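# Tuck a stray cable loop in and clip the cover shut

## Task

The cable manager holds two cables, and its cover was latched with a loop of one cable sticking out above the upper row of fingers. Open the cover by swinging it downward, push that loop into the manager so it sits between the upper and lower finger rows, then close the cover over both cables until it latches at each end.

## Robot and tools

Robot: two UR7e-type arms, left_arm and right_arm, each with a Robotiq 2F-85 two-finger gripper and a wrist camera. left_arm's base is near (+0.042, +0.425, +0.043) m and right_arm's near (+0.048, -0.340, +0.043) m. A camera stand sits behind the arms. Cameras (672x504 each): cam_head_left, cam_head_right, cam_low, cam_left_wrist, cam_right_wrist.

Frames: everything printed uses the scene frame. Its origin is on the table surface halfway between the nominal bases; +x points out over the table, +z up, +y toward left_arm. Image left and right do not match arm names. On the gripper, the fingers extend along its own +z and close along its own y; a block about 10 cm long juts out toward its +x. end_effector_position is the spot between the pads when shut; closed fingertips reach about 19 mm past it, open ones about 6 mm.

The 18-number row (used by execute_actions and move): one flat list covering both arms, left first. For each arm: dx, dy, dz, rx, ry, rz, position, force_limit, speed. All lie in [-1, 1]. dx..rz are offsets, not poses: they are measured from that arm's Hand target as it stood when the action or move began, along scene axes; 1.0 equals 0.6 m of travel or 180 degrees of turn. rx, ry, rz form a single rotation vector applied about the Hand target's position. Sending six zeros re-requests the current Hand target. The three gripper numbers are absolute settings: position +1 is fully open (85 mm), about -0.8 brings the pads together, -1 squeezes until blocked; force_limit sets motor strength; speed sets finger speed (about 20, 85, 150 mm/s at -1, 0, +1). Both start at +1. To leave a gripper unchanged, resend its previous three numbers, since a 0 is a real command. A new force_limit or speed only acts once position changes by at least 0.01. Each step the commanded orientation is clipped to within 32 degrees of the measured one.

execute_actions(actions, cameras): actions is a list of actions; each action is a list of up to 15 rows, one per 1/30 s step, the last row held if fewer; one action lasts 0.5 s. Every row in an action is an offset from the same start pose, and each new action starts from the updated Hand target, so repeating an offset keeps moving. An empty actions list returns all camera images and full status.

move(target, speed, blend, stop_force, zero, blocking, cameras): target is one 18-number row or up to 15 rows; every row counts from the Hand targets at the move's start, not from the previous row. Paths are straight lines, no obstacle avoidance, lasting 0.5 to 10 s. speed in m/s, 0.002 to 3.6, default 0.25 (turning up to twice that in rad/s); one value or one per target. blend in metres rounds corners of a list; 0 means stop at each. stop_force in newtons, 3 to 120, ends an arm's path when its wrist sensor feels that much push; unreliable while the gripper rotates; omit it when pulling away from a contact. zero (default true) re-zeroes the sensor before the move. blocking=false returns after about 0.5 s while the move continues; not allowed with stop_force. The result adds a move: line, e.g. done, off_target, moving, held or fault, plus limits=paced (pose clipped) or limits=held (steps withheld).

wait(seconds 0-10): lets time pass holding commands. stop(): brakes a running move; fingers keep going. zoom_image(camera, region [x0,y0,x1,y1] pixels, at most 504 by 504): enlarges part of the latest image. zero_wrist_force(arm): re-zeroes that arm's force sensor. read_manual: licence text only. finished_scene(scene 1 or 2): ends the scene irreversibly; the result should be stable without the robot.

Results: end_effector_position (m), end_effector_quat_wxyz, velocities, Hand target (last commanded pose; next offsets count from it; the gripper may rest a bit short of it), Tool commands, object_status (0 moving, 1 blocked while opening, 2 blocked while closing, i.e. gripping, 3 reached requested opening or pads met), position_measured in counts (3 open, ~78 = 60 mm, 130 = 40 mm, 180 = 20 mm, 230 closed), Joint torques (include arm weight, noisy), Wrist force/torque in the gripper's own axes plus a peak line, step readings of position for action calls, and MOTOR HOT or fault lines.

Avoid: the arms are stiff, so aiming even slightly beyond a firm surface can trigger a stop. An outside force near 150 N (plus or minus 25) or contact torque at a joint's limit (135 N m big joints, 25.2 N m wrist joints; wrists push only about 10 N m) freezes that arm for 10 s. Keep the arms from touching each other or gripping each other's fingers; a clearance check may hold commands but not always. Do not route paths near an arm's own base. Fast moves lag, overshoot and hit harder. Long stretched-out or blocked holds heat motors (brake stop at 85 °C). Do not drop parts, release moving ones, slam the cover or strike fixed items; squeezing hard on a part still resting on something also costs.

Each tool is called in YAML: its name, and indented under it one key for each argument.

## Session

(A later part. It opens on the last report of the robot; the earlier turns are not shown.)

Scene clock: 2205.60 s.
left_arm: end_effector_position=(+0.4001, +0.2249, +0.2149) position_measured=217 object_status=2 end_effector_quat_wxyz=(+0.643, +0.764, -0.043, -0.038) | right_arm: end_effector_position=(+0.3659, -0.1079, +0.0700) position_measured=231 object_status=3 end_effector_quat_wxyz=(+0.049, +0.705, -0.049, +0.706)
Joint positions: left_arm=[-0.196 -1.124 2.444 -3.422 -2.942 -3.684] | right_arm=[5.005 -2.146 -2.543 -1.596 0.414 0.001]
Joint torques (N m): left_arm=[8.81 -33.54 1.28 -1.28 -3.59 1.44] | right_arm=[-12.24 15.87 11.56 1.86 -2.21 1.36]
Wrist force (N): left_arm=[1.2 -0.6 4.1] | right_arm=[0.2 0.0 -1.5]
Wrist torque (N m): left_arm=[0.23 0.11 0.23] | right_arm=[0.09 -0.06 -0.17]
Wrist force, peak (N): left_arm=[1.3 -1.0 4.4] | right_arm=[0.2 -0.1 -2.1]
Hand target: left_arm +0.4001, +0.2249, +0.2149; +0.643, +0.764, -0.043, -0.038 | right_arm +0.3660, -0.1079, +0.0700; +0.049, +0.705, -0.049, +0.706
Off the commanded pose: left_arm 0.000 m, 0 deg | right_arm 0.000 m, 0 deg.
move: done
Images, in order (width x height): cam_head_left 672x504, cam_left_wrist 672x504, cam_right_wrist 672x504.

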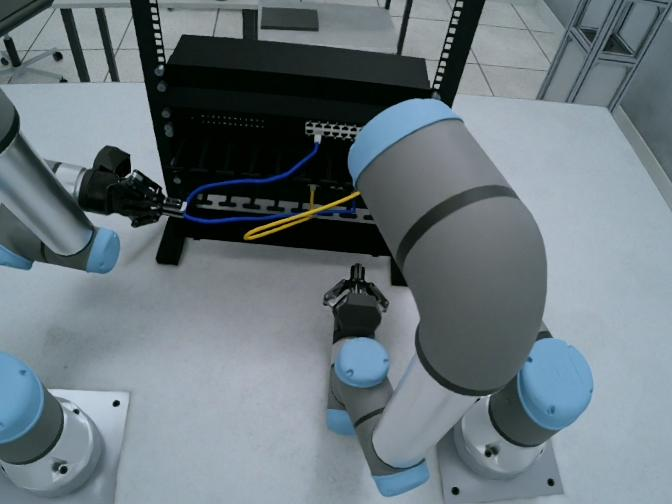

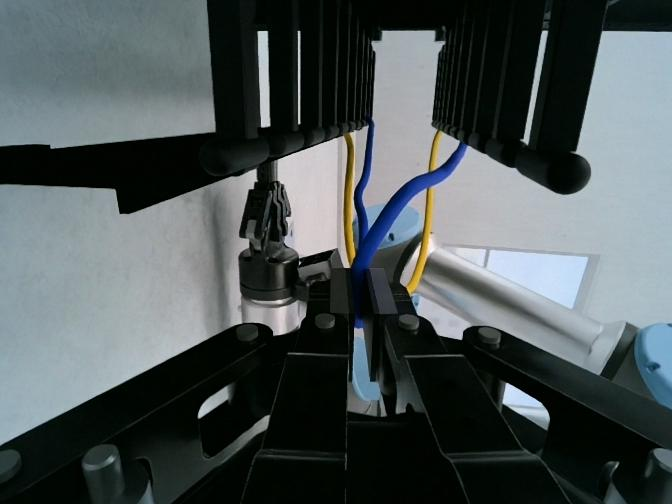

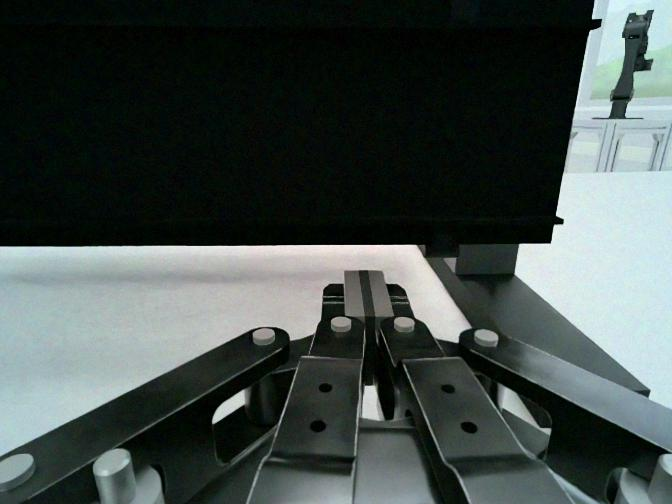

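move:
  target:
    - [0,0,0,0,0,0,-1,-0.6,-0.5, -0.12,0.03,0.01,0,0,0,-1,-0.6,-0.5]
    - [0,0,0,0,0,0,-1,-0.6,-0.5, -0.12,0.14,0.32,0,0,0,-1,-0.6,-0.5]
  speed: 0.15
  blend: [0.02,0]
  cameras: ["cam_head_left","cam_right_wrist"]

Scene clock: 2216.03 s.
left_arm: end_effector_position=(+0.4001, +0.2249, +0.2149) position_measured=217 object_status=2 end_effector_quat_wxyz=(+0.643, +0.764, -0.043, -0.038) | right_arm: end_effector_position=(+0.2940, -0.0239, +0.2620) position_measured=231 object_status=3 end_effector_quat_wxyz=(+0.049, +0.705, -0.049, +0.706)
Joint positions: left_arm=[-0.196 -1.124 2.444 -3.422 -2.942 -3.684] | right_arm=[5.144 -1.661 -2.229 -2.395 0.553 0]
Joint torques (N m): left_arm=[9.83 -33.43 0.51 -1.25 -3.53 1.48] | right_arm=[-12.83 29.58 26.92 -3.78 -2.28 1.58]
Wrist force (N): left_arm=[1.3 -0.9 4.2] | right_arm=[0.3 0.2 -1.3]
Wrist torque (N m): left_arm=[0.20 0.10 0.23] | right_arm=[0.12 -0.07 -0.32]
Wrist force, peak (N): left_arm=[1.3 -0.9 4.5] | right_arm=[-0.4 -0.1 -2.6]
Hand target: left_arm +0.4001, +0.2249, +0.2149; +0.643, +0.764, -0.043, -0.038 | right_arm +0.2940, -0.0239, +0.2620; +0.049, +0.705, -0.049, +0.706
Off the commanded pose: left_arm 0.000 m, 0 deg | right_arm 0.000 m, 0 deg.
move: done
Images, in order (width x height): cam_head_left 672x504, cam_right_wrist 672x504.

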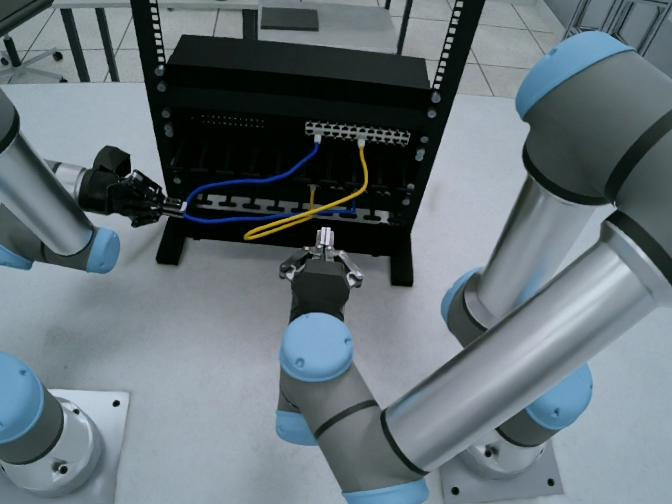

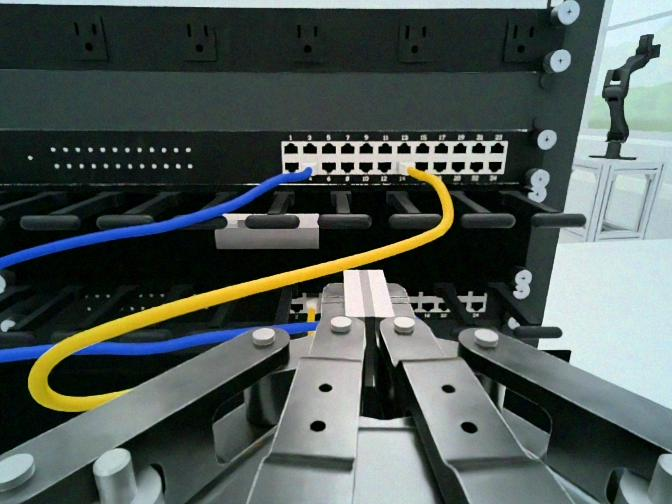

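zoom_image:
  camera: "cam_right_wrist"
  region: [0, 130, 500, 440]

Scaled by 1.008 from the camera's 672x504 image, which has a finer 960x720 frame.

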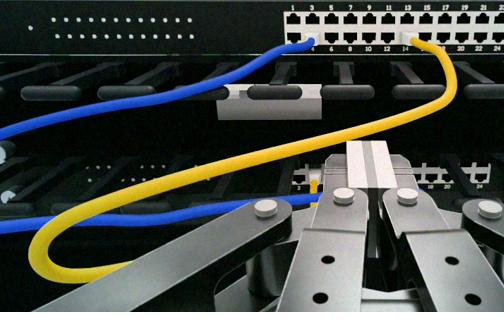

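move:
  target:
    - [0,0,0,0,0,0,-1,-0.6,-0.5, 0.0167,0.1,0.06,0.4953,-0.0692,0.0006,-0.35,-0.6,-0.5]
  speed: 0.35

move:
  target:
    - [0,0,0,0,0,0,-1,-0.6,-0.5, 0.05,0.08,0.0,0.0192,0.1376,0,-0.35,-0.6,-0.5]
  speed: 0.25
  cameras: ["cam_head_left","cam_right_wrist"]

Scene clock: 2288.00 s.
left_arm: end_effector_position=(+0.4001, +0.2249, +0.2149) position_measured=217 object_status=2 end_effector_quat_wxyz=(+0.643, +0.764, -0.043, -0.038) | right_arm: end_effector_position=(+0.3040, +0.0361, +0.2980) position_measured=173 object_status=3 end_effector_quat_wxyz=(+0.464, -0.464, +0.533, -0.534)
Joint positions: left_arm=[-0.196 -1.124 2.444 -3.422 -2.942 -3.684] | right_arm=[5.057 -1.735 -2.023 -2.527 0.466 1.573]
Joint torques (N m): left_arm=[9.2 -33.1 0.25 -1.42 -3.5 1.45] | right_arm=[-12.47 16.39 27.99 -3.8 -2.33 1.14]
Wrist force (N): left_arm=[1.5 -0.6 4.0] | right_arm=[3.8 0.8 -1.4]
Wrist torque (N m): left_arm=[0.21 0.08 0.23] | right_arm=[0.33 -0.79 -0.57]
Wrist force, peak (N): left_arm=[1.3 -0.8 4.5] | right_arm=[3.9 1.1 -1.6]
Hand target: left_arm +0.4001, +0.2249, +0.2149; +0.643, +0.764, -0.043, -0.038 | right_arm +0.3040, +0.0361, +0.2980; +0.464, -0.464, +0.533, -0.534
Off the commanded pose: left_arm 0.000 m, 0 deg | right_arm 0.000 m, 0 deg.
move: done

Scene clock: 2289.63 s.
left_arm: end_effector_position=(+0.4001, +0.2249, +0.2149) position_measured=217 object_status=2 end_effector_quat_wxyz=(+0.643, +0.764, -0.043, -0.038) | right_arm: end_effector_position=(+0.3340, +0.0841, +0.2980) position_measured=173 object_status=3 end_effector_quat_wxyz=(+0.353, -0.554, +0.636, -0.406)
Joint positions: left_arm=[-0.196 -1.124 2.444 -3.422 -2.942 -3.684] | right_arm=[4.905 -1.576 -2.009 -1.712 0.53 0.655]
Joint torques (N m): left_arm=[9.32 -33.22 -0.25 -1.42 -3.48 1.65] | right_arm=[-14.13 33.45 10.81 4.52 1.04 -1.44]
Wrist force (N): left_arm=[1.3 -0.6 4.1] | right_arm=[3.2 1.0 -1.8]
Wrist torque (N m): left_arm=[0.22 0.11 0.23] | right_arm=[0.35 -0.59 -0.33]
Wrist force, peak (N): left_arm=[1.5 -0.7 4.3] | right_arm=[4.3 1.6 -1.8]
Hand target: left_arm +0.4001, +0.2249, +0.2149; +0.643, +0.764, -0.043, -0.038 | right_arm +0.3340, +0.0841, +0.2980; +0.353, -0.554, +0.636, -0.406
Off the commanded pose: left_arm 0.000 m, 0 deg | right_arm 0.000 m, 0 deg.
move: done
Images, in order (width x height): cam_head_left 672x504, cam_right_wrist 672x504.

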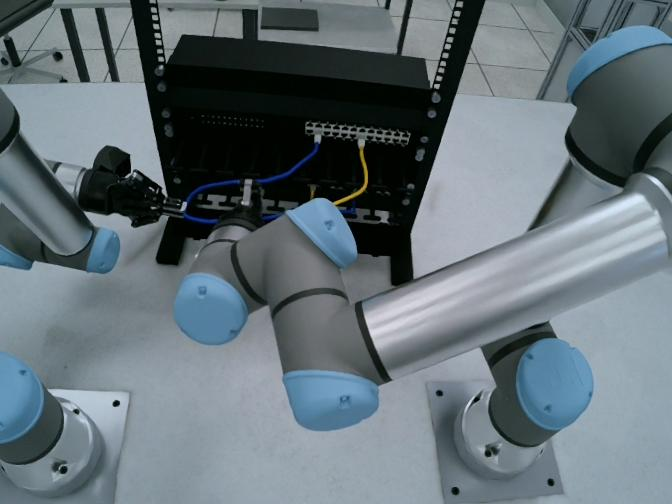

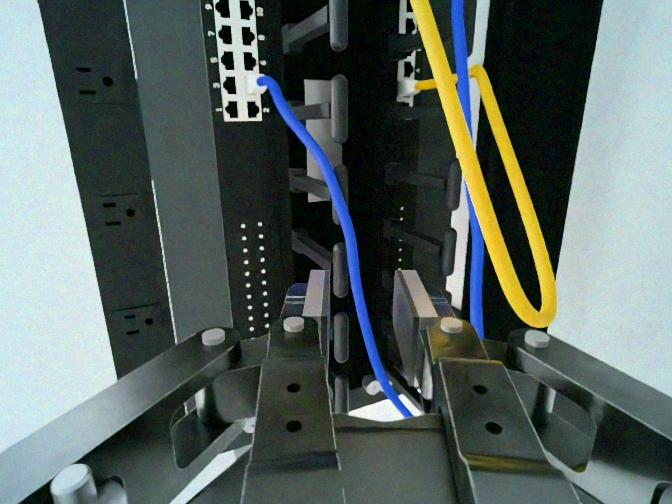

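move:
  target:
    - [0,0,0,0,0,0,-1,-0.6,-0.5, 0.0988,-0.0138,-0.0465,0,0,0,-0.35,-0.6,-0.5]
  speed: 0.06
  stop_force: 6
  cameras: ["cam_head_left","cam_right_wrist"]

Scene clock: 2301.60 s.
left_arm: end_effector_position=(+0.4001, +0.2249, +0.2149) position_measured=217 object_status=2 end_effector_quat_wxyz=(+0.643, +0.764, -0.043, -0.038) | right_arm: end_effector_position=(+0.3933, +0.0758, +0.2701) position_measured=173 object_status=3 end_effector_quat_wxyz=(+0.353, -0.554, +0.636, -0.406)
Joint positions: left_arm=[-0.196 -1.124 2.444 -3.422 -2.942 -3.684] | right_arm=[4.773 -1.621 -2.1 -1.361 0.469 0.411]
Joint torques (N m): left_arm=[8.47 -33.19 -0.3 -1.33 -3.38 1.47] | right_arm=[-12.68 15.11 9.33 4.92 -4.22 -1.57]
Wrist force (N): left_arm=[1.1 -0.8 4.2] | right_arm=[3.2 1.2 -1.9]
Wrist torque (N m): left_arm=[0.22 0.13 0.23] | right_arm=[0.38 -0.59 -0.34]
Wrist force, peak (N): left_arm=[1.4 -0.4 4.5] | right_arm=[3.5 1.3 -2.2]
Hand target: left_arm +0.4001, +0.2249, +0.2149; +0.643, +0.764, -0.043, -0.038 | right_arm +0.3933, +0.0758, +0.2701; +0.353, -0.554, +0.636, -0.406
Off the commanded pose: left_arm 0.000 m, 0 deg | right_arm 0.000 m, 0 deg.
move: done
Images, in order (width x height): cam_head_left 672x504, cam_right_wrist 672x504.

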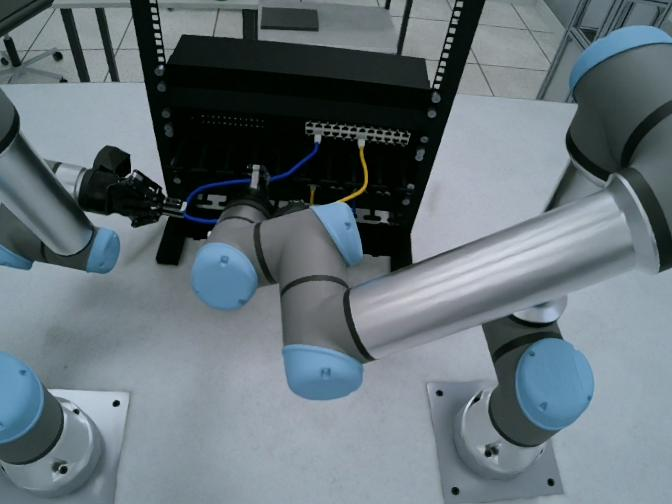

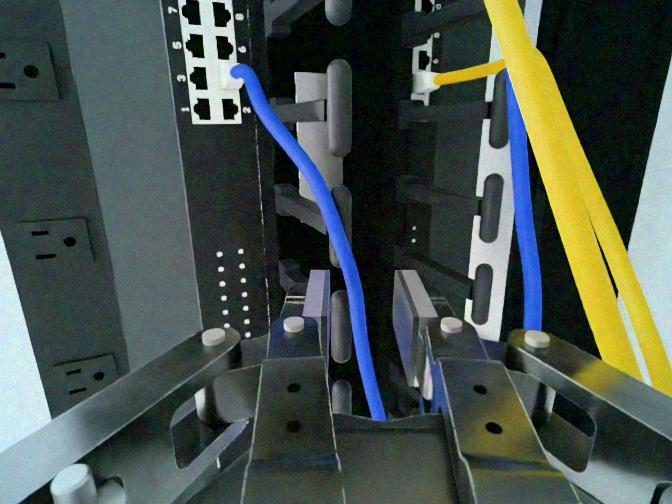

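execute_actions:
  actions:
    - [[0,0,0,0,0,0,-1,-0.6,-0.5,0,0,0,0,0,0,-1,-0.6,-0.5]]
    - [[0,0,0,0,0,0,-1,-0.6,-0.5,0,0,0,0,0,0,-1,-0.6,-0.5]]
  cameras: ["cam_right_wrist"]

Scene clock: 2313.60 s.
left_arm: end_effector_position=(+0.4001, +0.2249, +0.2149) position_measured=217 object_status=2 end_effector_quat_wxyz=(+0.643, +0.764, -0.043, -0.038) | right_arm: end_effector_position=(+0.3933, +0.0758, +0.2701) position_measured=231 object_status=3 end_effector_quat_wxyz=(+0.353, -0.554, +0.636, -0.406)
Joint positions: left_arm=[-0.196 -1.124 2.444 -3.422 -2.942 -3.684] | right_arm=[4.773 -1.621 -2.1 -1.361 0.469 0.411]
Joint torques (N m): left_arm=[8.07 -33 -0.48 -1.41 -3.38 1.53] | right_arm=[-12.35 15.32 8.91 5.05 -4.43 -1.49]
Wrist force (N): left_arm=[1.3 -0.5 4.0] | right_arm=[3.0 1.2 -1.7]
Wrist torque (N m): left_arm=[0.23 0.11 0.23] | right_arm=[0.39 -0.56 -0.33]
Wrist force, peak (N): left_arm=[1.3 -0.8 4.4] | right_arm=[3.6 1.4 -1.8]
Hand target: left_arm +0.4001, +0.2249, +0.2149; +0.643, +0.764, -0.043, -0.038 | right_arm +0.3933, +0.0758, +0.2701; +0.353, -0.554, +0.636, -0.406
Off the commanded pose: left_arm 0.000 m, 0 deg | right_arm 0.000 m, 0 deg.
Step readings (end_effector_position of left_arm | right_arm):
0: (+0.4001, +0.2249, +0.2149) | (+0.3933, +0.0758, +0.2701)
1: (+0.4001, +0.2249, +0.2149) | (+0.3933, +0.0758, +0.2701)
2: (+0.4001, +0.2249, +0.2149) | (+0.3933, +0.0758, +0.2701)
4: (+0.4001, +0.2249, +0.2149) | (+0.3933, +0.0758, +0.2701)
8: (+0.4001, +0.2249, +0.2149) | (+0.3933, +0.0758, +0.2701)
15: (+0.4001, +0.2249, +0.2149) | (+0.3933, +0.0758, +0.2701)
16: (+0.4001, +0.2249, +0.2149) | (+0.3933, +0.0758, +0.2701)
17: (+0.4001, +0.2249, +0.2149) | (+0.3933, +0.0758, +0.2701)
19: (+0.4001, +0.2249, +0.2149) | (+0.3933, +0.0758, +0.2701)
23: (+0.4001, +0.2249, +0.2149) | (+0.3933, +0.0758, +0.2701)
30: (+0.4001, +0.2249, +0.2149) | (+0.3933, +0.0758, +0.2701)
Images, in order (width x height): cam_right_wrist 672x504.

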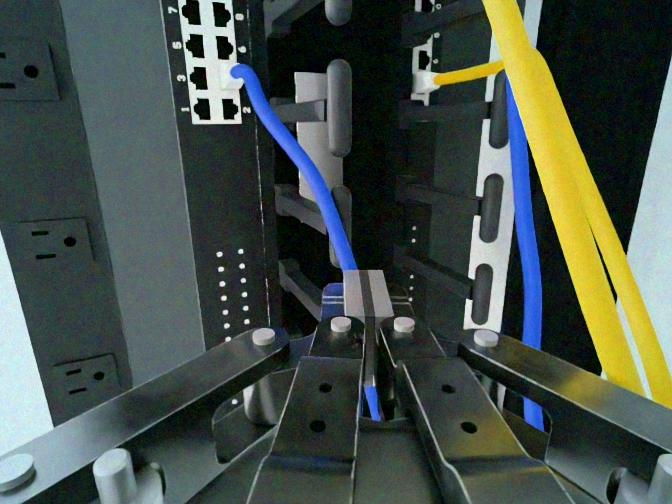

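move:
  target:
    - [0,0,0,0,0,0,-1,-0.6,-0.5, -0.045,0.0063,0.0212,0,0,0,-0.35,-0.6,-0.5]
    - [0,0,0,0,0,0,-1,-0.6,-0.5, -0.036,0.0963,0.008,0,0,0,-0.35,-0.6,-0.5]
  speed: 0.1
  cameras: ["cam_head_left","cam_right_wrist"]

Scene clock: 2325.07 s.
left_arm: end_effector_position=(+0.4001, +0.2249, +0.2149) position_measured=217 object_status=2 end_effector_quat_wxyz=(+0.643, +0.764, -0.043, -0.038) | right_arm: end_effector_position=(+0.3717, +0.1335, +0.2749) position_measured=173 object_status=3 end_effector_quat_wxyz=(+0.353, -0.554, +0.636, -0.406)
Joint positions: left_arm=[-0.196 -1.124 2.444 -3.422 -2.942 -3.684] | right_arm=[4.811 -1.732 -1.942 -1.477 0.484 0.487]
Joint torques (N m): left_arm=[7.41 -33.1 -0.33 -1.44 -3.33 1.45] | right_arm=[-13.65 20.37 33.74 4.77 -4.08 -1.56]
Wrist force (N): left_arm=[1.3 -0.4 4.1] | right_arm=[3.1 1.1 -2.1]
Wrist torque (N m): left_arm=[0.24 0.10 0.24] | right_arm=[0.37 -0.57 -0.34]
Wrist force, peak (N): left_arm=[1.6 -0.6 4.3] | right_arm=[4.2 1.3 -1.9]
Hand target: left_arm +0.4001, +0.2249, +0.2149; +0.643, +0.764, -0.043, -0.038 | right_arm +0.3717, +0.1336, +0.2749; +0.353, -0.554, +0.636, -0.406
Off the commanded pose: left_arm 0.000 m, 0 deg | right_arm 0.000 m, 0 deg.
move: done
Images, in order (width x height): cam_head_left 672x504, cam_right_wrist 672x504.

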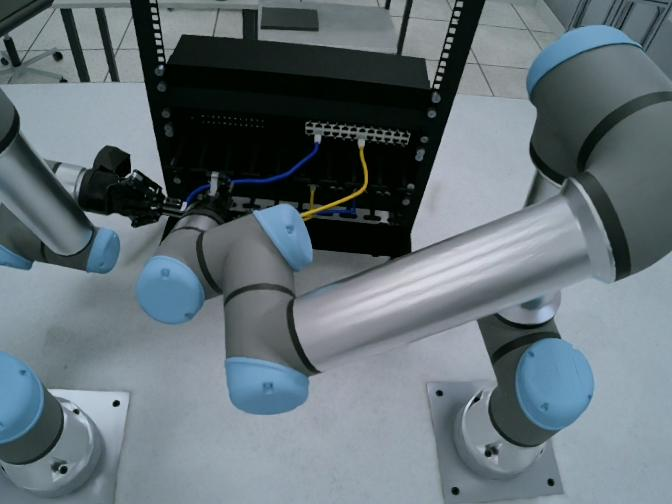

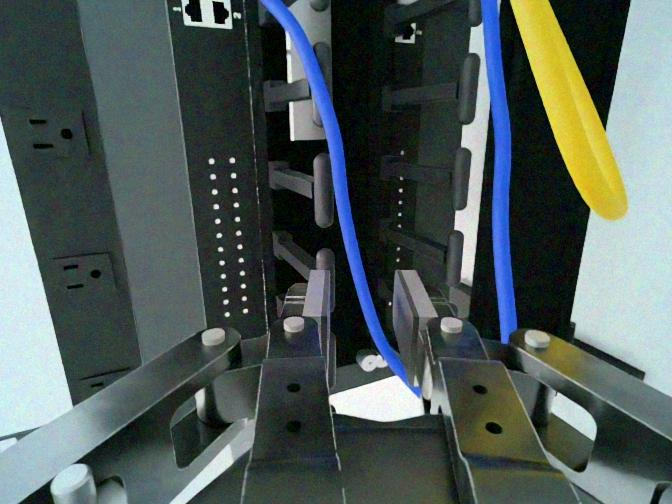

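zoom_image:
  camera: "cam_right_wrist"
  region: [280, 200, 440, 400]

Scaled by 2.520 from the camera's 672x504 image, which has a finer 960x720 frame.

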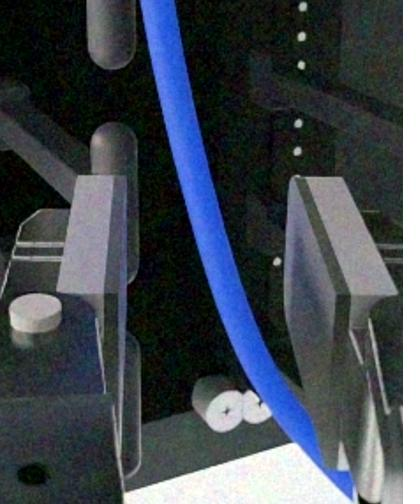

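move:
  target:
    - [0,0,0,0,0,0,-1,-0.6,-0.5, 0.0539,-0.002,-0.0254,0,0,0,-0.35,-0.6,-0.5]
  speed: 0.04
  stop_force: 6
  cameras: ["cam_right_wrist"]

execute_actions:
  actions:
    - [[0,0,0,0,0,0,-1,-0.6,-0.5,0,0,0,0,0,0,-1,-0.6,-0.5]]
    - [[0,0,0,0,0,0,-1,-0.6,-0.5,0,0,0,0,0,0,-1,-0.6,-0.5]]
  cameras: ["cam_right_wrist"]

Scene clock: 2403.63 s.
left_arm: end_effector_position=(+0.4001, +0.2249, +0.2149) position_measured=217 object_status=2 end_effector_quat_wxyz=(+0.643, +0.764, -0.043, -0.038) | right_arm: end_effector_position=(+0.4040, +0.1324, +0.2597) position_measured=173 object_status=3 end_effector_quat_wxyz=(+0.353, -0.554, +0.636, -0.406)
Joint positions: left_arm=[-0.196 -1.124 2.444 -3.422 -2.942 -3.684] | right_arm=[4.747 -1.771 -1.973 -1.29 0.46 0.355]
Joint torques (N m): left_arm=[7.63 -32.49 -1.28 -1.46 -3.18 1.59] | right_arm=[-12 20.68 9.87 4.96 -4.54 -1.4]
Wrist force (N): left_arm=[1.2 -0.7 4.1] | right_arm=[3.4 1.0 -2.1]
Wrist torque (N m): left_arm=[0.20 0.12 0.23] | right_arm=[0.35 -0.63 -0.34]
Wrist force, peak (N): left_arm=[1.1 -0.9 4.6] | right_arm=[3.6 1.2 -1.9]
Hand target: left_arm +0.4001, +0.2249, +0.2149; +0.643, +0.764, -0.043, -0.038 | right_arm +0.4040, +0.1324, +0.2597; +0.353, -0.554, +0.636, -0.406
Off the commanded pose: left_arm 0.000 m, 0 deg | right_arm 0.000 m, 0 deg.
move: done
Images, in order (width x height): cam_right_wrist 672x504.

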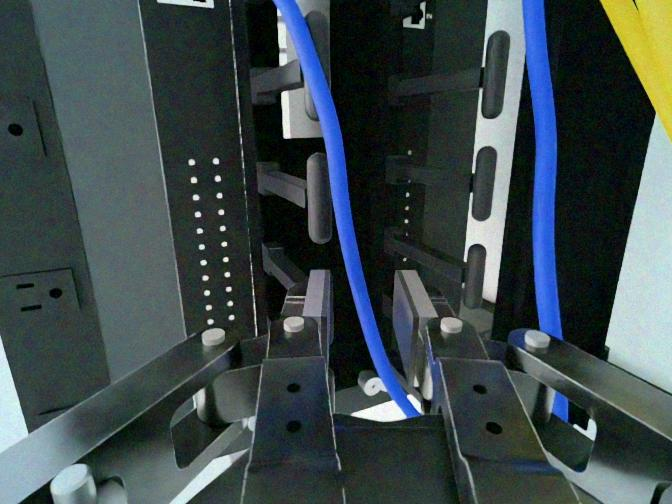

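Scene clock: 2404.83 s.
left_arm: end_effector_position=(+0.4001, +0.2249, +0.2149) position_measured=217 object_status=2 end_effector_quat_wxyz=(+0.643, +0.764, -0.043, -0.038) | right_arm: end_effector_position=(+0.4040, +0.1324, +0.2597) position_measured=231 object_status=3 end_effector_quat_wxyz=(+0.353, -0.554, +0.636, -0.406)
Joint positions: left_arm=[-0.196 -1.124 2.444 -3.422 -2.942 -3.684] | right_arm=[4.747 -1.771 -1.973 -1.29 0.46 0.355]
Joint torques (N m): left_arm=[7.73 -33.31 -1.86 -1.37 -3.35 1.52] | right_arm=[-11.74 22.65 9.4 5.02 -4.53 -1.19]
Wrist force (N): left_arm=[1.4 -0.7 4.1] | right_arm=[3.3 1.3 -2.1]
Wrist torque (N m): left_arm=[0.24 0.08 0.23] | right_arm=[0.40 -0.60 -0.34]
Wrist force, peak (N): left_arm=[1.2 -0.9 4.4] | right_arm=[3.5 1.3 -2.2]
Hand target: left_arm +0.4001, +0.2249, +0.2149; +0.643, +0.764, -0.043, -0.038 | right_arm +0.4040, +0.1324, +0.2597; +0.353, -0.554, +0.636, -0.406
Off the commanded pose: left_arm 0.000 m, 0 deg | right_arm 0.000 m, 0 deg.
Step readings (end_effector_position of left_arm | right_arm):
0: (+0.4001, +0.2249, +0.2149) | (+0.4040, +0.1324, +0.2597)
1: (+0.4001, +0.2249, +0.2149) | (+0.4040, +0.1324, +0.2597)
2: (+0.4001, +0.2249, +0.2149) | (+0.4040, +0.1324, +0.2597)
4: (+0.4001, +0.2249, +0.2149) | (+0.4040, +0.1324, +0.2597)
8: (+0.4001, +0.2249, +0.2149) | (+0.4040, +0.1324, +0.2597)
15: (+0.4001, +0.2249, +0.2149) | (+0.4040, +0.1324, +0.2597)
16: (+0.4001, +0.2249, +0.2149) | (+0.4040, +0.1324, +0.2597)
17: (+0.4001, +0.2249, +0.2149) | (+0.4040, +0.1324, +0.2597)
19: (+0.4001, +0.2249, +0.2149) | (+0.4040, +0.1324, +0.2597)
23: (+0.4001, +0.2249, +0.2149) | (+0.4040, +0.1324, +0.2597)
30: (+0.4001, +0.2249, +0.2149) | (+0.4040, +0.1324, +0.2597)
Images, in order (width x height): cam_right_wrist 672x504.

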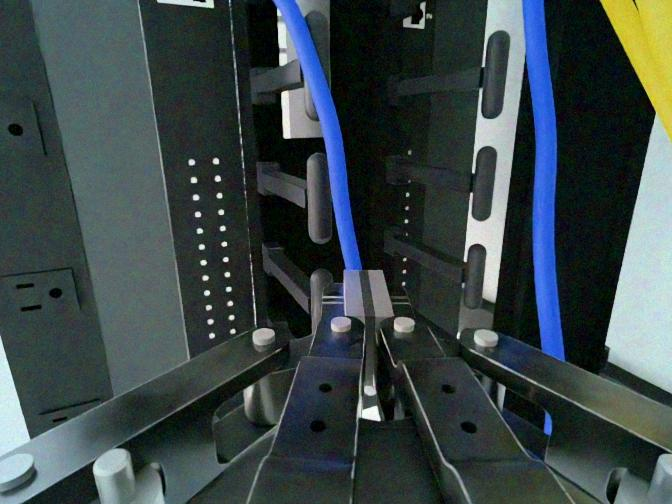

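execute_actions:
  actions: []
  cameras: ["cam_head_left", "cam_right_wrist"]

Scene clock: 2441.10 s.
left_arm: end_effector_position=(+0.4001, +0.2249, +0.2149) position_measured=217 object_status=2 end_effector_quat_wxyz=(+0.643, +0.764, -0.043, -0.038) | right_arm: end_effector_position=(+0.4040, +0.1324, +0.2597) position_measured=231 object_status=3 end_effector_quat_wxyz=(+0.353, -0.554, +0.636, -0.406)
Joint positions: left_arm=[-0.196 -1.124 2.444 -3.422 -2.942 -3.684] | right_arm=[4.747 -1.771 -1.973 -1.29 0.46 0.355]
Joint velocities: within noise
Joint torques (N m): left_arm=[6.99 -32.48 -1.68 -1.52 -3.22 1.49] | right_arm=[-11.42 20.93 7.88 4.79 -4.2 -1.33]
Wrist force (N): left_arm=[1.2 -0.8 4.0] | right_arm=[3.2 1.2 -1.8]
Wrist torque (N m): left_arm=[0.21 0.11 0.23] | right_arm=[0.37 -0.59 -0.34]
Wrist force, peak (N): left_arm=[1.3 -0.7 4.4] | right_arm=[3.5 1.4 -2.0]
Hand target: left_arm +0.4001, +0.2249, +0.2149; +0.643, +0.764, -0.043, -0.038 | right_arm +0.4040, +0.1324, +0.2597; +0.353, -0.554, +0.636, -0.406
Tool commands: left_gripper/position=-1.0 left_gripper/force_limit=-0.6 left_gripper/speed=-0.5 right_gripper/position=-1.0 right_gripper/force_limit=-0.6 right_gripper/speed=-0.5
Off the commanded pose: left_arm 0.000 m, 0 deg | right_arm 0.000 m, 0 deg.
Images, in order (width x height): cam_head_left 672x504, cam_right_wrist 672x504.

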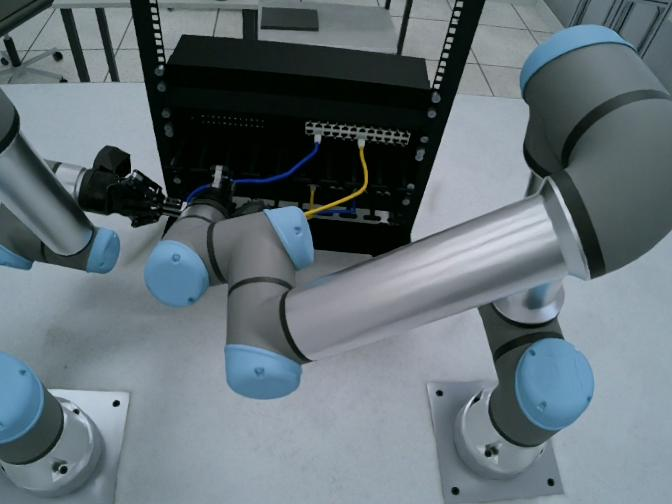

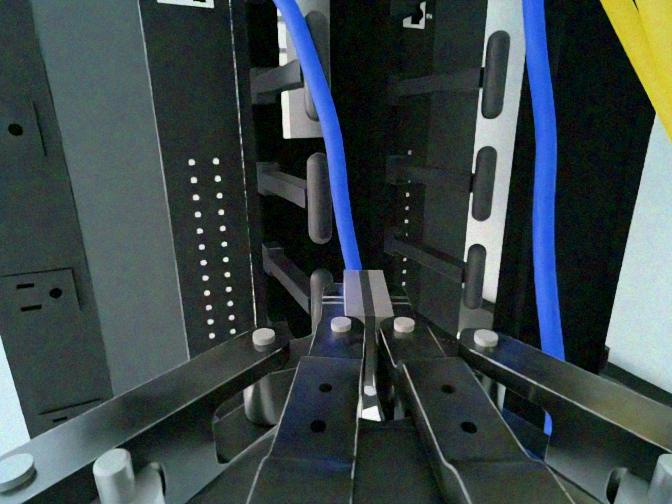

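zoom_image:
  camera: "cam_right_wrist"
  region: [230, 60, 450, 320]

Scaled by 1.938 from the camera's 672x504 image, which has a finer 960x720 frame.

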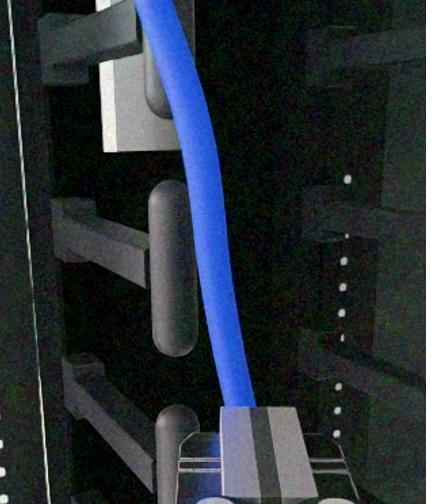

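move:
  target:
    - [0,0,0,0,0,0,-1,-0.6,-0.5,-0.0667,0.01,0.0283,0,0,0,-0.35,-0.6,-0.5]
    - [0,0,0,0,0,0,-1,-0.6,-0.5,-0.0667,-0.07,0.0583,0,0,0,-0.35,-0.6,-0.5]
  speed: 0.15
  blend: [0.01,0]
  cameras: ["cam_right_wrist"]

Scene clock: 2508.00 s.
left_arm: end_effector_position=(+0.4001, +0.2249, +0.2149) position_measured=217 object_status=2 end_effector_quat_wxyz=(+0.643, +0.764, -0.043, -0.038) | right_arm: end_effector_position=(+0.3640, +0.0904, +0.2946) position_measured=173 object_status=3 end_effector_quat_wxyz=(+0.353, -0.554, +0.636, -0.406)
Joint positions: left_arm=[-0.196 -1.124 2.444 -3.422 -2.942 -3.684] | right_arm=[4.836 -1.605 -2.016 -1.572 0.495 0.534]
Joint torques (N m): left_arm=[7.46 -32.61 -1.02 -1.55 -3.18 1.44] | right_arm=[12.9 34.01 10.96 -0.87 0.58 1.23]
Wrist force (N): left_arm=[1.3 -0.4 4.0] | right_arm=[3.4 1.1 -1.6]
Wrist torque (N m): left_arm=[0.25 0.11 0.23] | right_arm=[0.36 -0.62 -0.51]
Wrist force, peak (N): left_arm=[1.3 -0.7 4.5] | right_arm=[4.5 0.6 -1.8]
Hand target: left_arm +0.4001, +0.2249, +0.2149; +0.643, +0.764, -0.043, -0.038 | right_arm +0.3640, +0.0904, +0.2947; +0.353, -0.554, +0.636, -0.406
Off the commanded pose: left_arm 0.000 m, 0 deg | right_arm 0.000 m, 0 deg.
move: done
Images, in order (width x height): cam_right_wrist 672x504.

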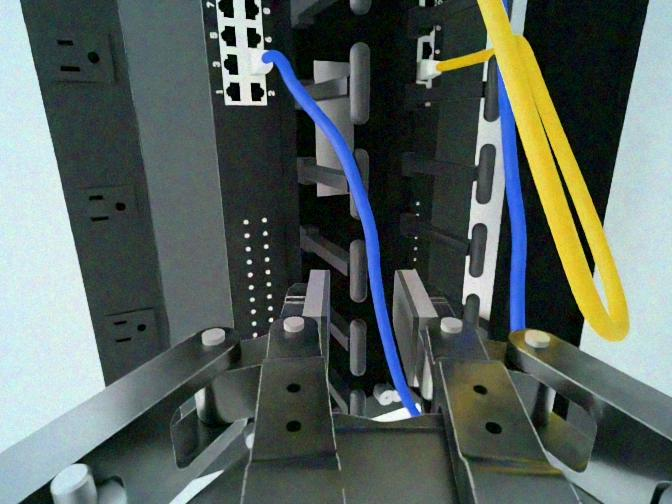

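zoom_image:
  camera: "cam_right_wrist"
  region: [240, 40, 440, 300]

execute_actions:
  actions: []
  cameras: ["cam_left_wrist"]

Scaled by 1.938 from the camera's 672x504 image, which has a finer 960x720 frame.

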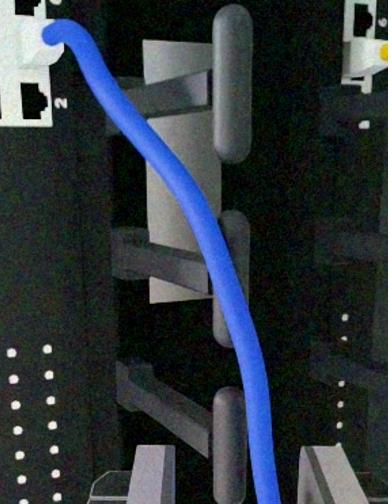

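Scene clock: 2531.37 s.
left_arm: end_effector_position=(+0.4001, +0.2249, +0.2149) position_measured=217 object_status=2 end_effector_quat_wxyz=(+0.643, +0.764, -0.043, -0.038) | right_arm: end_effector_position=(+0.3640, +0.0904, +0.2947) position_measured=173 object_status=3 end_effector_quat_wxyz=(+0.353, -0.554, +0.636, -0.406)
Joint positions: left_arm=[-0.196 -1.124 2.444 -3.422 -2.942 -3.684] | right_arm=[4.836 -1.604 -2.016 -1.572 0.495 0.534]
Joint velocities: within noise
Joint torques (N m): left_arm=[6.86 -32.32 -1.25 -1.48 -3.06 1.65] | right_arm=[13.16 34.6 11.31 -0.83 0.97 1.19]
Wrist force (N): left_arm=[1.4 -0.5 4.0] | right_arm=[3.4 1.2 -1.7]
Wrist torque (N m): left_arm=[0.23 0.09 0.23] | right_arm=[0.39 -0.61 -0.51]
Wrist force, peak (N): left_arm=[1.4 -0.7 4.3] | right_arm=[3.5 1.3 -2.3]
Hand target: left_arm +0.4001, +0.2249, +0.2149; +0.643, +0.764, -0.043, -0.038 | right_arm +0.3640, +0.0904, +0.2947; +0.353, -0.554, +0.636, -0.406
Tool commands: left_gripper/position=-1.0 left_gripper/force_limit=-0.6 left_gripper/speed=-0.5 right_gripper/position=-0.35 right_gripper/force_limit=-0.6 right_gripper/speed=-0.5
Off the commanded pose: left_arm 0.000 m, 0 deg | right_arm 0.000 m, 0 deg.
Images, in order (width x height): cam_left_wrist 672x504.

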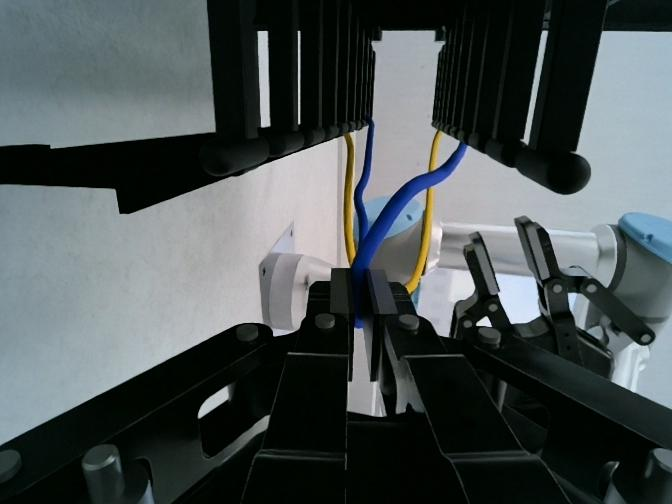

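move:
  target: [-0.0323,-0.0633,0,0,0,0,-1,-0.6,-0.5,0,0,0,0,0,0,-0.35,-0.6,-0.5]
  speed: 0.08
  cameras: ["cam_right_wrist"]

Scene clock: 2559.77 s.
left_arm: end_effector_position=(+0.3808, +0.1869, +0.2149) position_measured=217 object_status=2 end_effector_quat_wxyz=(+0.643, +0.764, -0.043, -0.038) | right_arm: end_effector_position=(+0.3640, +0.0904, +0.2947) position_measured=173 object_status=3 end_effector_quat_wxyz=(+0.353, -0.554, +0.636, -0.406)
Joint positions: left_arm=[-0.314 -1.026 2.442 -3.884 -2.863 -4.06] | right_arm=[4.836 -1.604 -2.016 -1.572 0.495 0.534]
Joint torques (N m): left_arm=[-11.47 -20.17 -13.78 -3.27 0.08 -1.39] | right_arm=[12.58 33.37 11.76 -0.7 0.81 1.28]
Wrist force (N): left_arm=[0.2 -1.2 -0.7] | right_arm=[3.4 1.1 -1.7]
Wrist torque (N m): left_arm=[0.27 0.03 0.31] | right_arm=[0.37 -0.62 -0.50]
Wrist force, peak (N): left_arm=[1.6 -0.6 4.5] | right_arm=[3.7 1.0 -1.9]
Hand target: left_arm +0.3807, +0.1869, +0.2149; +0.643, +0.764, -0.043, -0.038 | right_arm +0.3640, +0.0904, +0.2947; +0.353, -0.554, +0.636, -0.406
Off the commanded pose: left_arm 0.000 m, 0 deg | right_arm 0.000 m, 0 deg.
move: done
Images, in order (width x height): cam_right_wrist 672x504.

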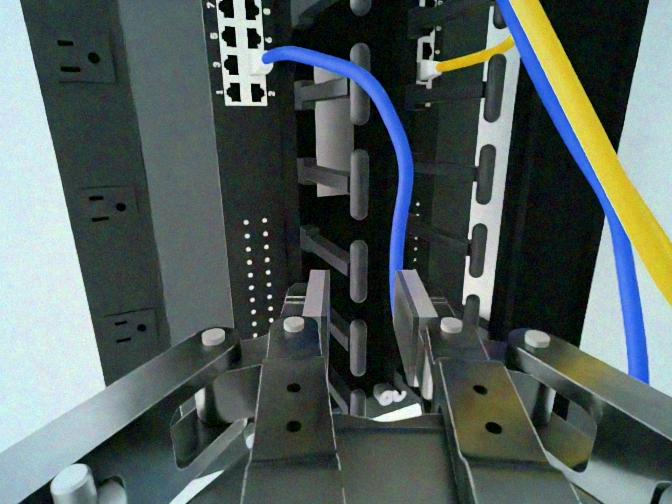

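move:
  target: [0,0,0,0,0,0,-1,-0.6,-0.5,0.005,-0.0497,-0.03,0,0,0,-0.35,-0.6,-0.5]
  speed: 0.1
  cameras: ["cam_right_wrist"]

Scene clock: 2567.90 s.
left_arm: end_effector_position=(+0.3808, +0.1869, +0.2149) position_measured=217 object_status=2 end_effector_quat_wxyz=(+0.643, +0.764, -0.043, -0.038) | right_arm: end_effector_position=(+0.3670, +0.0606, +0.2767) position_measured=173 object_status=3 end_effector_quat_wxyz=(+0.353, -0.554, +0.636, -0.406)
Joint positions: left_arm=[-0.314 -1.026 2.442 -3.884 -2.863 -4.06] | right_arm=[4.836 -1.558 -2.116 -1.52 0.496 0.535]
Joint torques (N m): left_arm=[-11.08 -19.86 -12.44 -3.34 -0.01 -1.36] | right_arm=[14.08 32.44 10.58 4.6 0.74 -1.31]
Wrist force (N): left_arm=[-0.1 -1.3 -0.4] | right_arm=[3.3 1.1 -1.9]
Wrist torque (N m): left_arm=[0.27 0.09 0.31] | right_arm=[0.36 -0.59 -0.45]
Wrist force, peak (N): left_arm=[0.1 -1.7 -0.4] | right_arm=[3.8 1.4 -2.1]
Hand target: left_arm +0.3808, +0.1869, +0.2149; +0.643, +0.764, -0.043, -0.038 | right_arm +0.3670, +0.0606, +0.2767; +0.353, -0.554, +0.636, -0.406
Off the commanded pose: left_arm 0.000 m, 0 deg | right_arm 0.000 m, 0 deg.
move: done
Images, in order (width x height): cam_right_wrist 672x504.

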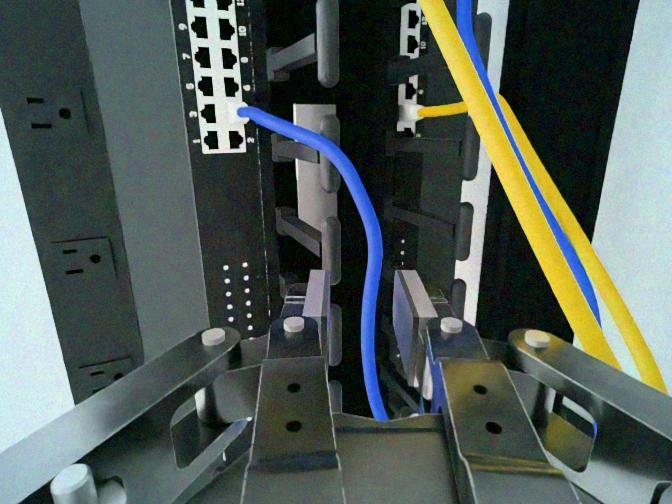

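move:
  target: [0,0,0,0,0,0,-1,-0.6,-0.5,0.0363,-0.0052,-0.028,0,0,0,-0.35,-0.6,-0.5]
  speed: 0.05
  stop_force: 8
  cameras: ["cam_right_wrist"]

Scene clock: 2591.73 s.
left_arm: end_effector_position=(+0.3808, +0.1869, +0.2149) position_measured=217 object_status=2 end_effector_quat_wxyz=(+0.643, +0.764, -0.043, -0.038) | right_arm: end_effector_position=(+0.3888, +0.0574, +0.2599) position_measured=173 object_status=3 end_effector_quat_wxyz=(+0.353, -0.554, +0.636, -0.406)
Joint positions: left_arm=[-0.314 -1.026 2.442 -3.884 -2.863 -4.06] | right_arm=[4.785 -1.59 -2.158 -1.358 0.474 0.436]
Joint torques (N m): left_arm=[-11.53 -19.67 -13.79 -3.4 -0.02 -1.52] | right_arm=[-13.83 11.88 8.42 5 -4.21 -1.38]
Wrist force (N): left_arm=[0.0 -1.2 -0.4] | right_arm=[3.0 1.0 -1.8]
Wrist torque (N m): left_arm=[0.27 0.06 0.30] | right_arm=[0.35 -0.59 -0.32]
Wrist force, peak (N): left_arm=[-0.2 -1.6 -0.4] | right_arm=[3.5 1.2 -2.2]
Hand target: left_arm +0.3808, +0.1869, +0.2149; +0.643, +0.764, -0.043, -0.038 | right_arm +0.3888, +0.0574, +0.2599; +0.353, -0.554, +0.636, -0.406
Off the commanded pose: left_arm 0.000 m, 0 deg | right_arm 0.000 m, 0 deg.
move: done
Images, in order (width x height): cam_right_wrist 672x504.

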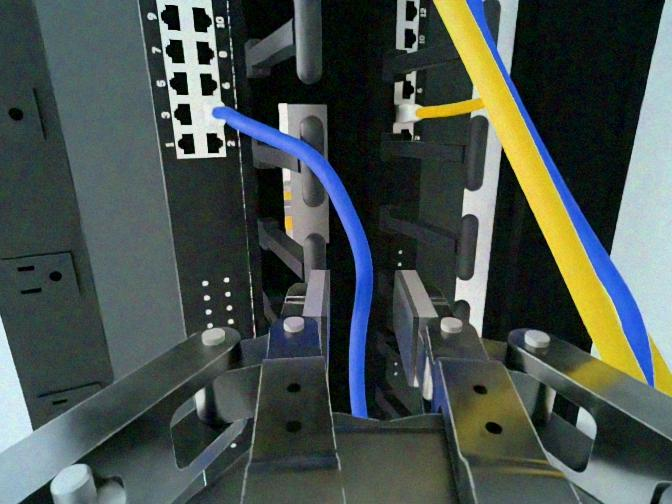

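move:
  target: [0,0,0,0,0,0,-1,-0.6,-0.5,0,0,0,0,0,0,-1,-0.6,-0.5]
  cameras: ["cam_right_wrist"]

Scene clock: 2597.63 s.
left_arm: end_effector_position=(+0.3808, +0.1869, +0.2149) position_measured=217 object_status=2 end_effector_quat_wxyz=(+0.643, +0.764, -0.043, -0.038) | right_arm: end_effector_position=(+0.3888, +0.0574, +0.2599) position_measured=220 object_status=2 end_effector_quat_wxyz=(+0.353, -0.554, +0.636, -0.406)
Joint positions: left_arm=[-0.314 -1.026 2.442 -3.884 -2.863 -4.06] | right_arm=[4.785 -1.59 -2.158 -1.358 0.474 0.436]
Joint torques (N m): left_arm=[-11.18 -20.81 -12.49 -3.12 -0.1 -1.39] | right_arm=[-13.18 13.79 9.14 4.9 -4.41 -1.31]
Wrist force (N): left_arm=[-0.1 -1.2 -0.3] | right_arm=[3.3 1.1 -2.0]
Wrist torque (N m): left_arm=[0.30 0.09 0.30] | right_arm=[0.36 -0.62 -0.32]
Wrist force, peak (N): left_arm=[-0.3 -1.5 -0.5] | right_arm=[3.3 1.4 -2.1]
Hand target: left_arm +0.3808, +0.1869, +0.2149; +0.643, +0.764, -0.043, -0.038 | right_arm +0.3888, +0.0574, +0.2599; +0.353, -0.554, +0.636, -0.406
Off the commanded pose: left_arm 0.000 m, 0 deg | right_arm 0.000 m, 0 deg.
move: done
Images, in order (width x height): cam_right_wrist 672x504.

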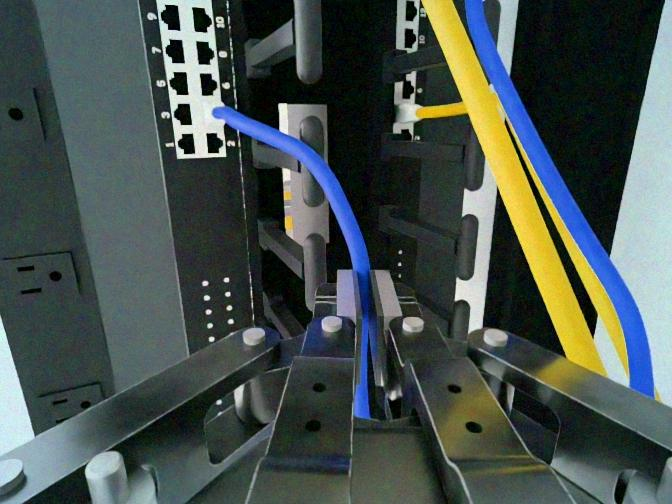

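move:
  target:
    - [-0.006,-0.05,0,0,0,0,-1,-0.6,-0.5,-0.03,-0.06,0.02,-0.15,0.02,0.07,-1,-0.6,-0.5]
    - [-0.0094,-0.0828,0,0,0,0,-1,-0.6,-0.5,-0.0147,-0.1057,0.0202,-0.35,0.0486,0.1645,-1,-0.6,-0.5]
  speed: 0.08
  blend: [0.01,0]
  cameras: ["cam_right_wrist", "cam_left_wrist"]

Scene clock: 2644.13 s.
left_arm: end_effector_position=(+0.3763, +0.1470, +0.2141) position_measured=217 object_status=2 end_effector_quat_wxyz=(+0.642, +0.765, -0.042, -0.038) | right_arm: end_effector_position=(+0.3764, +0.0046, +0.2719) position_measured=220 object_status=2 end_effector_quat_wxyz=(-0.128, +0.783, -0.311, +0.523)
Joint positions: left_arm=[-0.428 -0.984 2.411 -4.077 -2.767 -4.254] | right_arm=[4.827 -1.428 -2.252 -1.5 0.49 -0.434]
Joint torques (N m): left_arm=[-2.89 -28.17 -5.08 -2.35 -0.53 -0.7] | right_arm=[-14.73 25.59 8.51 4.27 -3.48 -1.34]
Wrist force (N): left_arm=[1.9 -1.1 2.7] | right_arm=[-3.4 -1.6 -3.0]
Wrist torque (N m): left_arm=[0.02 -0.33 0.28] | right_arm=[0.24 0.01 -0.16]
Wrist force, peak (N): left_arm=[-10.3 -71.9 -125.6] | right_arm=[-3.8 -2.1 -3.0]
Hand target: left_arm +0.3763, +0.1470, +0.2141; +0.642, +0.765, -0.042, -0.038 (not the last commanded pose) | right_arm +0.3764, +0.0046, +0.2719; -0.128, +0.783, -0.311, +0.523 (not the last commanded pose)
Tool commands: left_gripper/position=-1.0 left_gripper/force_limit=-0.6 left_gripper/speed=-0.498039 right_gripper/position=-1.0 right_gripper/force_limit=-0.6 right_gripper/speed=-0.5
Off the commanded pose: left_arm 0.010 m, 0 deg | right_arm 0.011 m, 16 deg.
FORCE FAULT: contact force on the left arm reached its limit, and that arm stopped. The contact can be on any part of that arm, not only on its tool. That arm's remaining commands of this call were not run. That arm is still stopped at the end of this call. That arm stays stopped for about 10 more seconds. Until then a move that you send moves the other arm only, and its call returns only when the move has ended. Once the stop has ended, the next robot result says so. If the stop ends while you think or write, that arm runs what you send next, counted from a new Hand target: where the arm stands when the stop ends. While its stop runs, that arm takes no new command, but its gripper still runs the gripper command that each later call begins with. Until it ends, the stop uses up actions while you think or wait. An arm that is not stopped still takes commands.
move: fault (left_arm), off_target (right_arm; braked at the fault stop of left_arm); path passed 1 of 2 targets
Images, in order (width x height): cam_left_wrist 672x504, cam_right_wrist 672x504.

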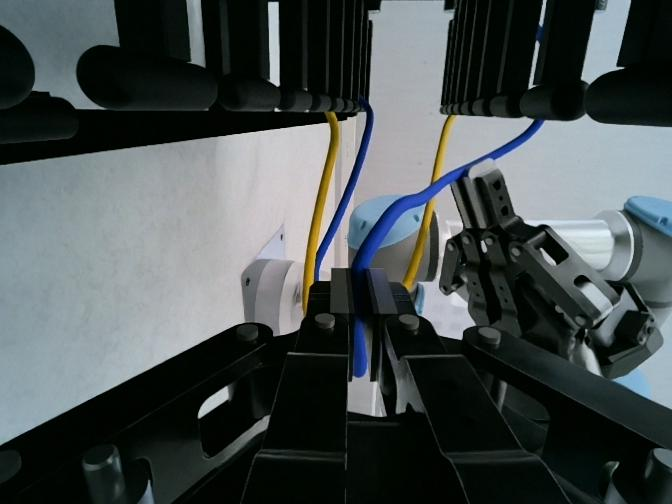

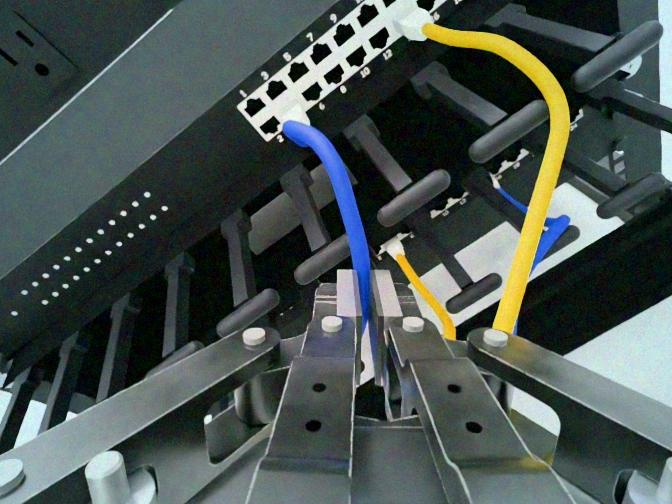

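wait:
  seconds: 1

Scene clock: 2675.03 s.
left_arm: end_effector_position=(+0.3763, +0.1470, +0.2141) position_measured=217 object_status=2 end_effector_quat_wxyz=(+0.642, +0.765, -0.042, -0.038) | right_arm: end_effector_position=(+0.3764, +0.0046, +0.2719) position_measured=220 object_status=2 end_effector_quat_wxyz=(-0.128, +0.783, -0.311, +0.523)
Joint positions: left_arm=[-0.428 -0.984 2.411 -4.077 -2.767 -4.254] | right_arm=[4.827 -1.428 -2.252 -1.5 0.49 -0.434]
Joint torques (N m): left_arm=[-1.76 -28.43 -4.97 -1.87 -1.03 -0.04] | right_arm=[-13.51 26.29 6.55 4.1 0.41 -1.54]
Wrist force (N): left_arm=[2.1 -1.2 2.7] | right_arm=[-3.5 -1.6 -2.8]
Wrist torque (N m): left_arm=[0.04 -0.35 0.28] | right_arm=[0.22 0.02 -0.17]
Wrist force, peak (N): left_arm=[2.2 -1.4 3.1] | right_arm=[-3.5 -1.8 -3.1]
Hand target: left_arm +0.3763, +0.1470, +0.2141; +0.642, +0.765, -0.042, -0.038 (not the last commanded pose) | right_arm +0.3764, +0.0046, +0.2719; -0.128, +0.783, -0.311, +0.523 (not the last commanded pose)
Tool commands: left_gripper/position=-1.0 left_gripper/force_limit=-0.6 left_gripper/speed=-0.498039 right_gripper/position=-1.0 right_gripper/force_limit=-0.6 right_gripper/speed=-0.5
Off the commanded pose: left_arm 0.010 m, 0 deg | right_arm 0.011 m, 16 deg.
FORCE FAULT, CONTINUED: the left arm's stop, for the force fault that an earlier result reported, is over. The rest of the stop counts as 19 of the actions that you can send in this scene. That arm's target is now where it stood when the stop ended, not its last command. That arm accepts commands again.
wait: 1.00 s; at rest from the start


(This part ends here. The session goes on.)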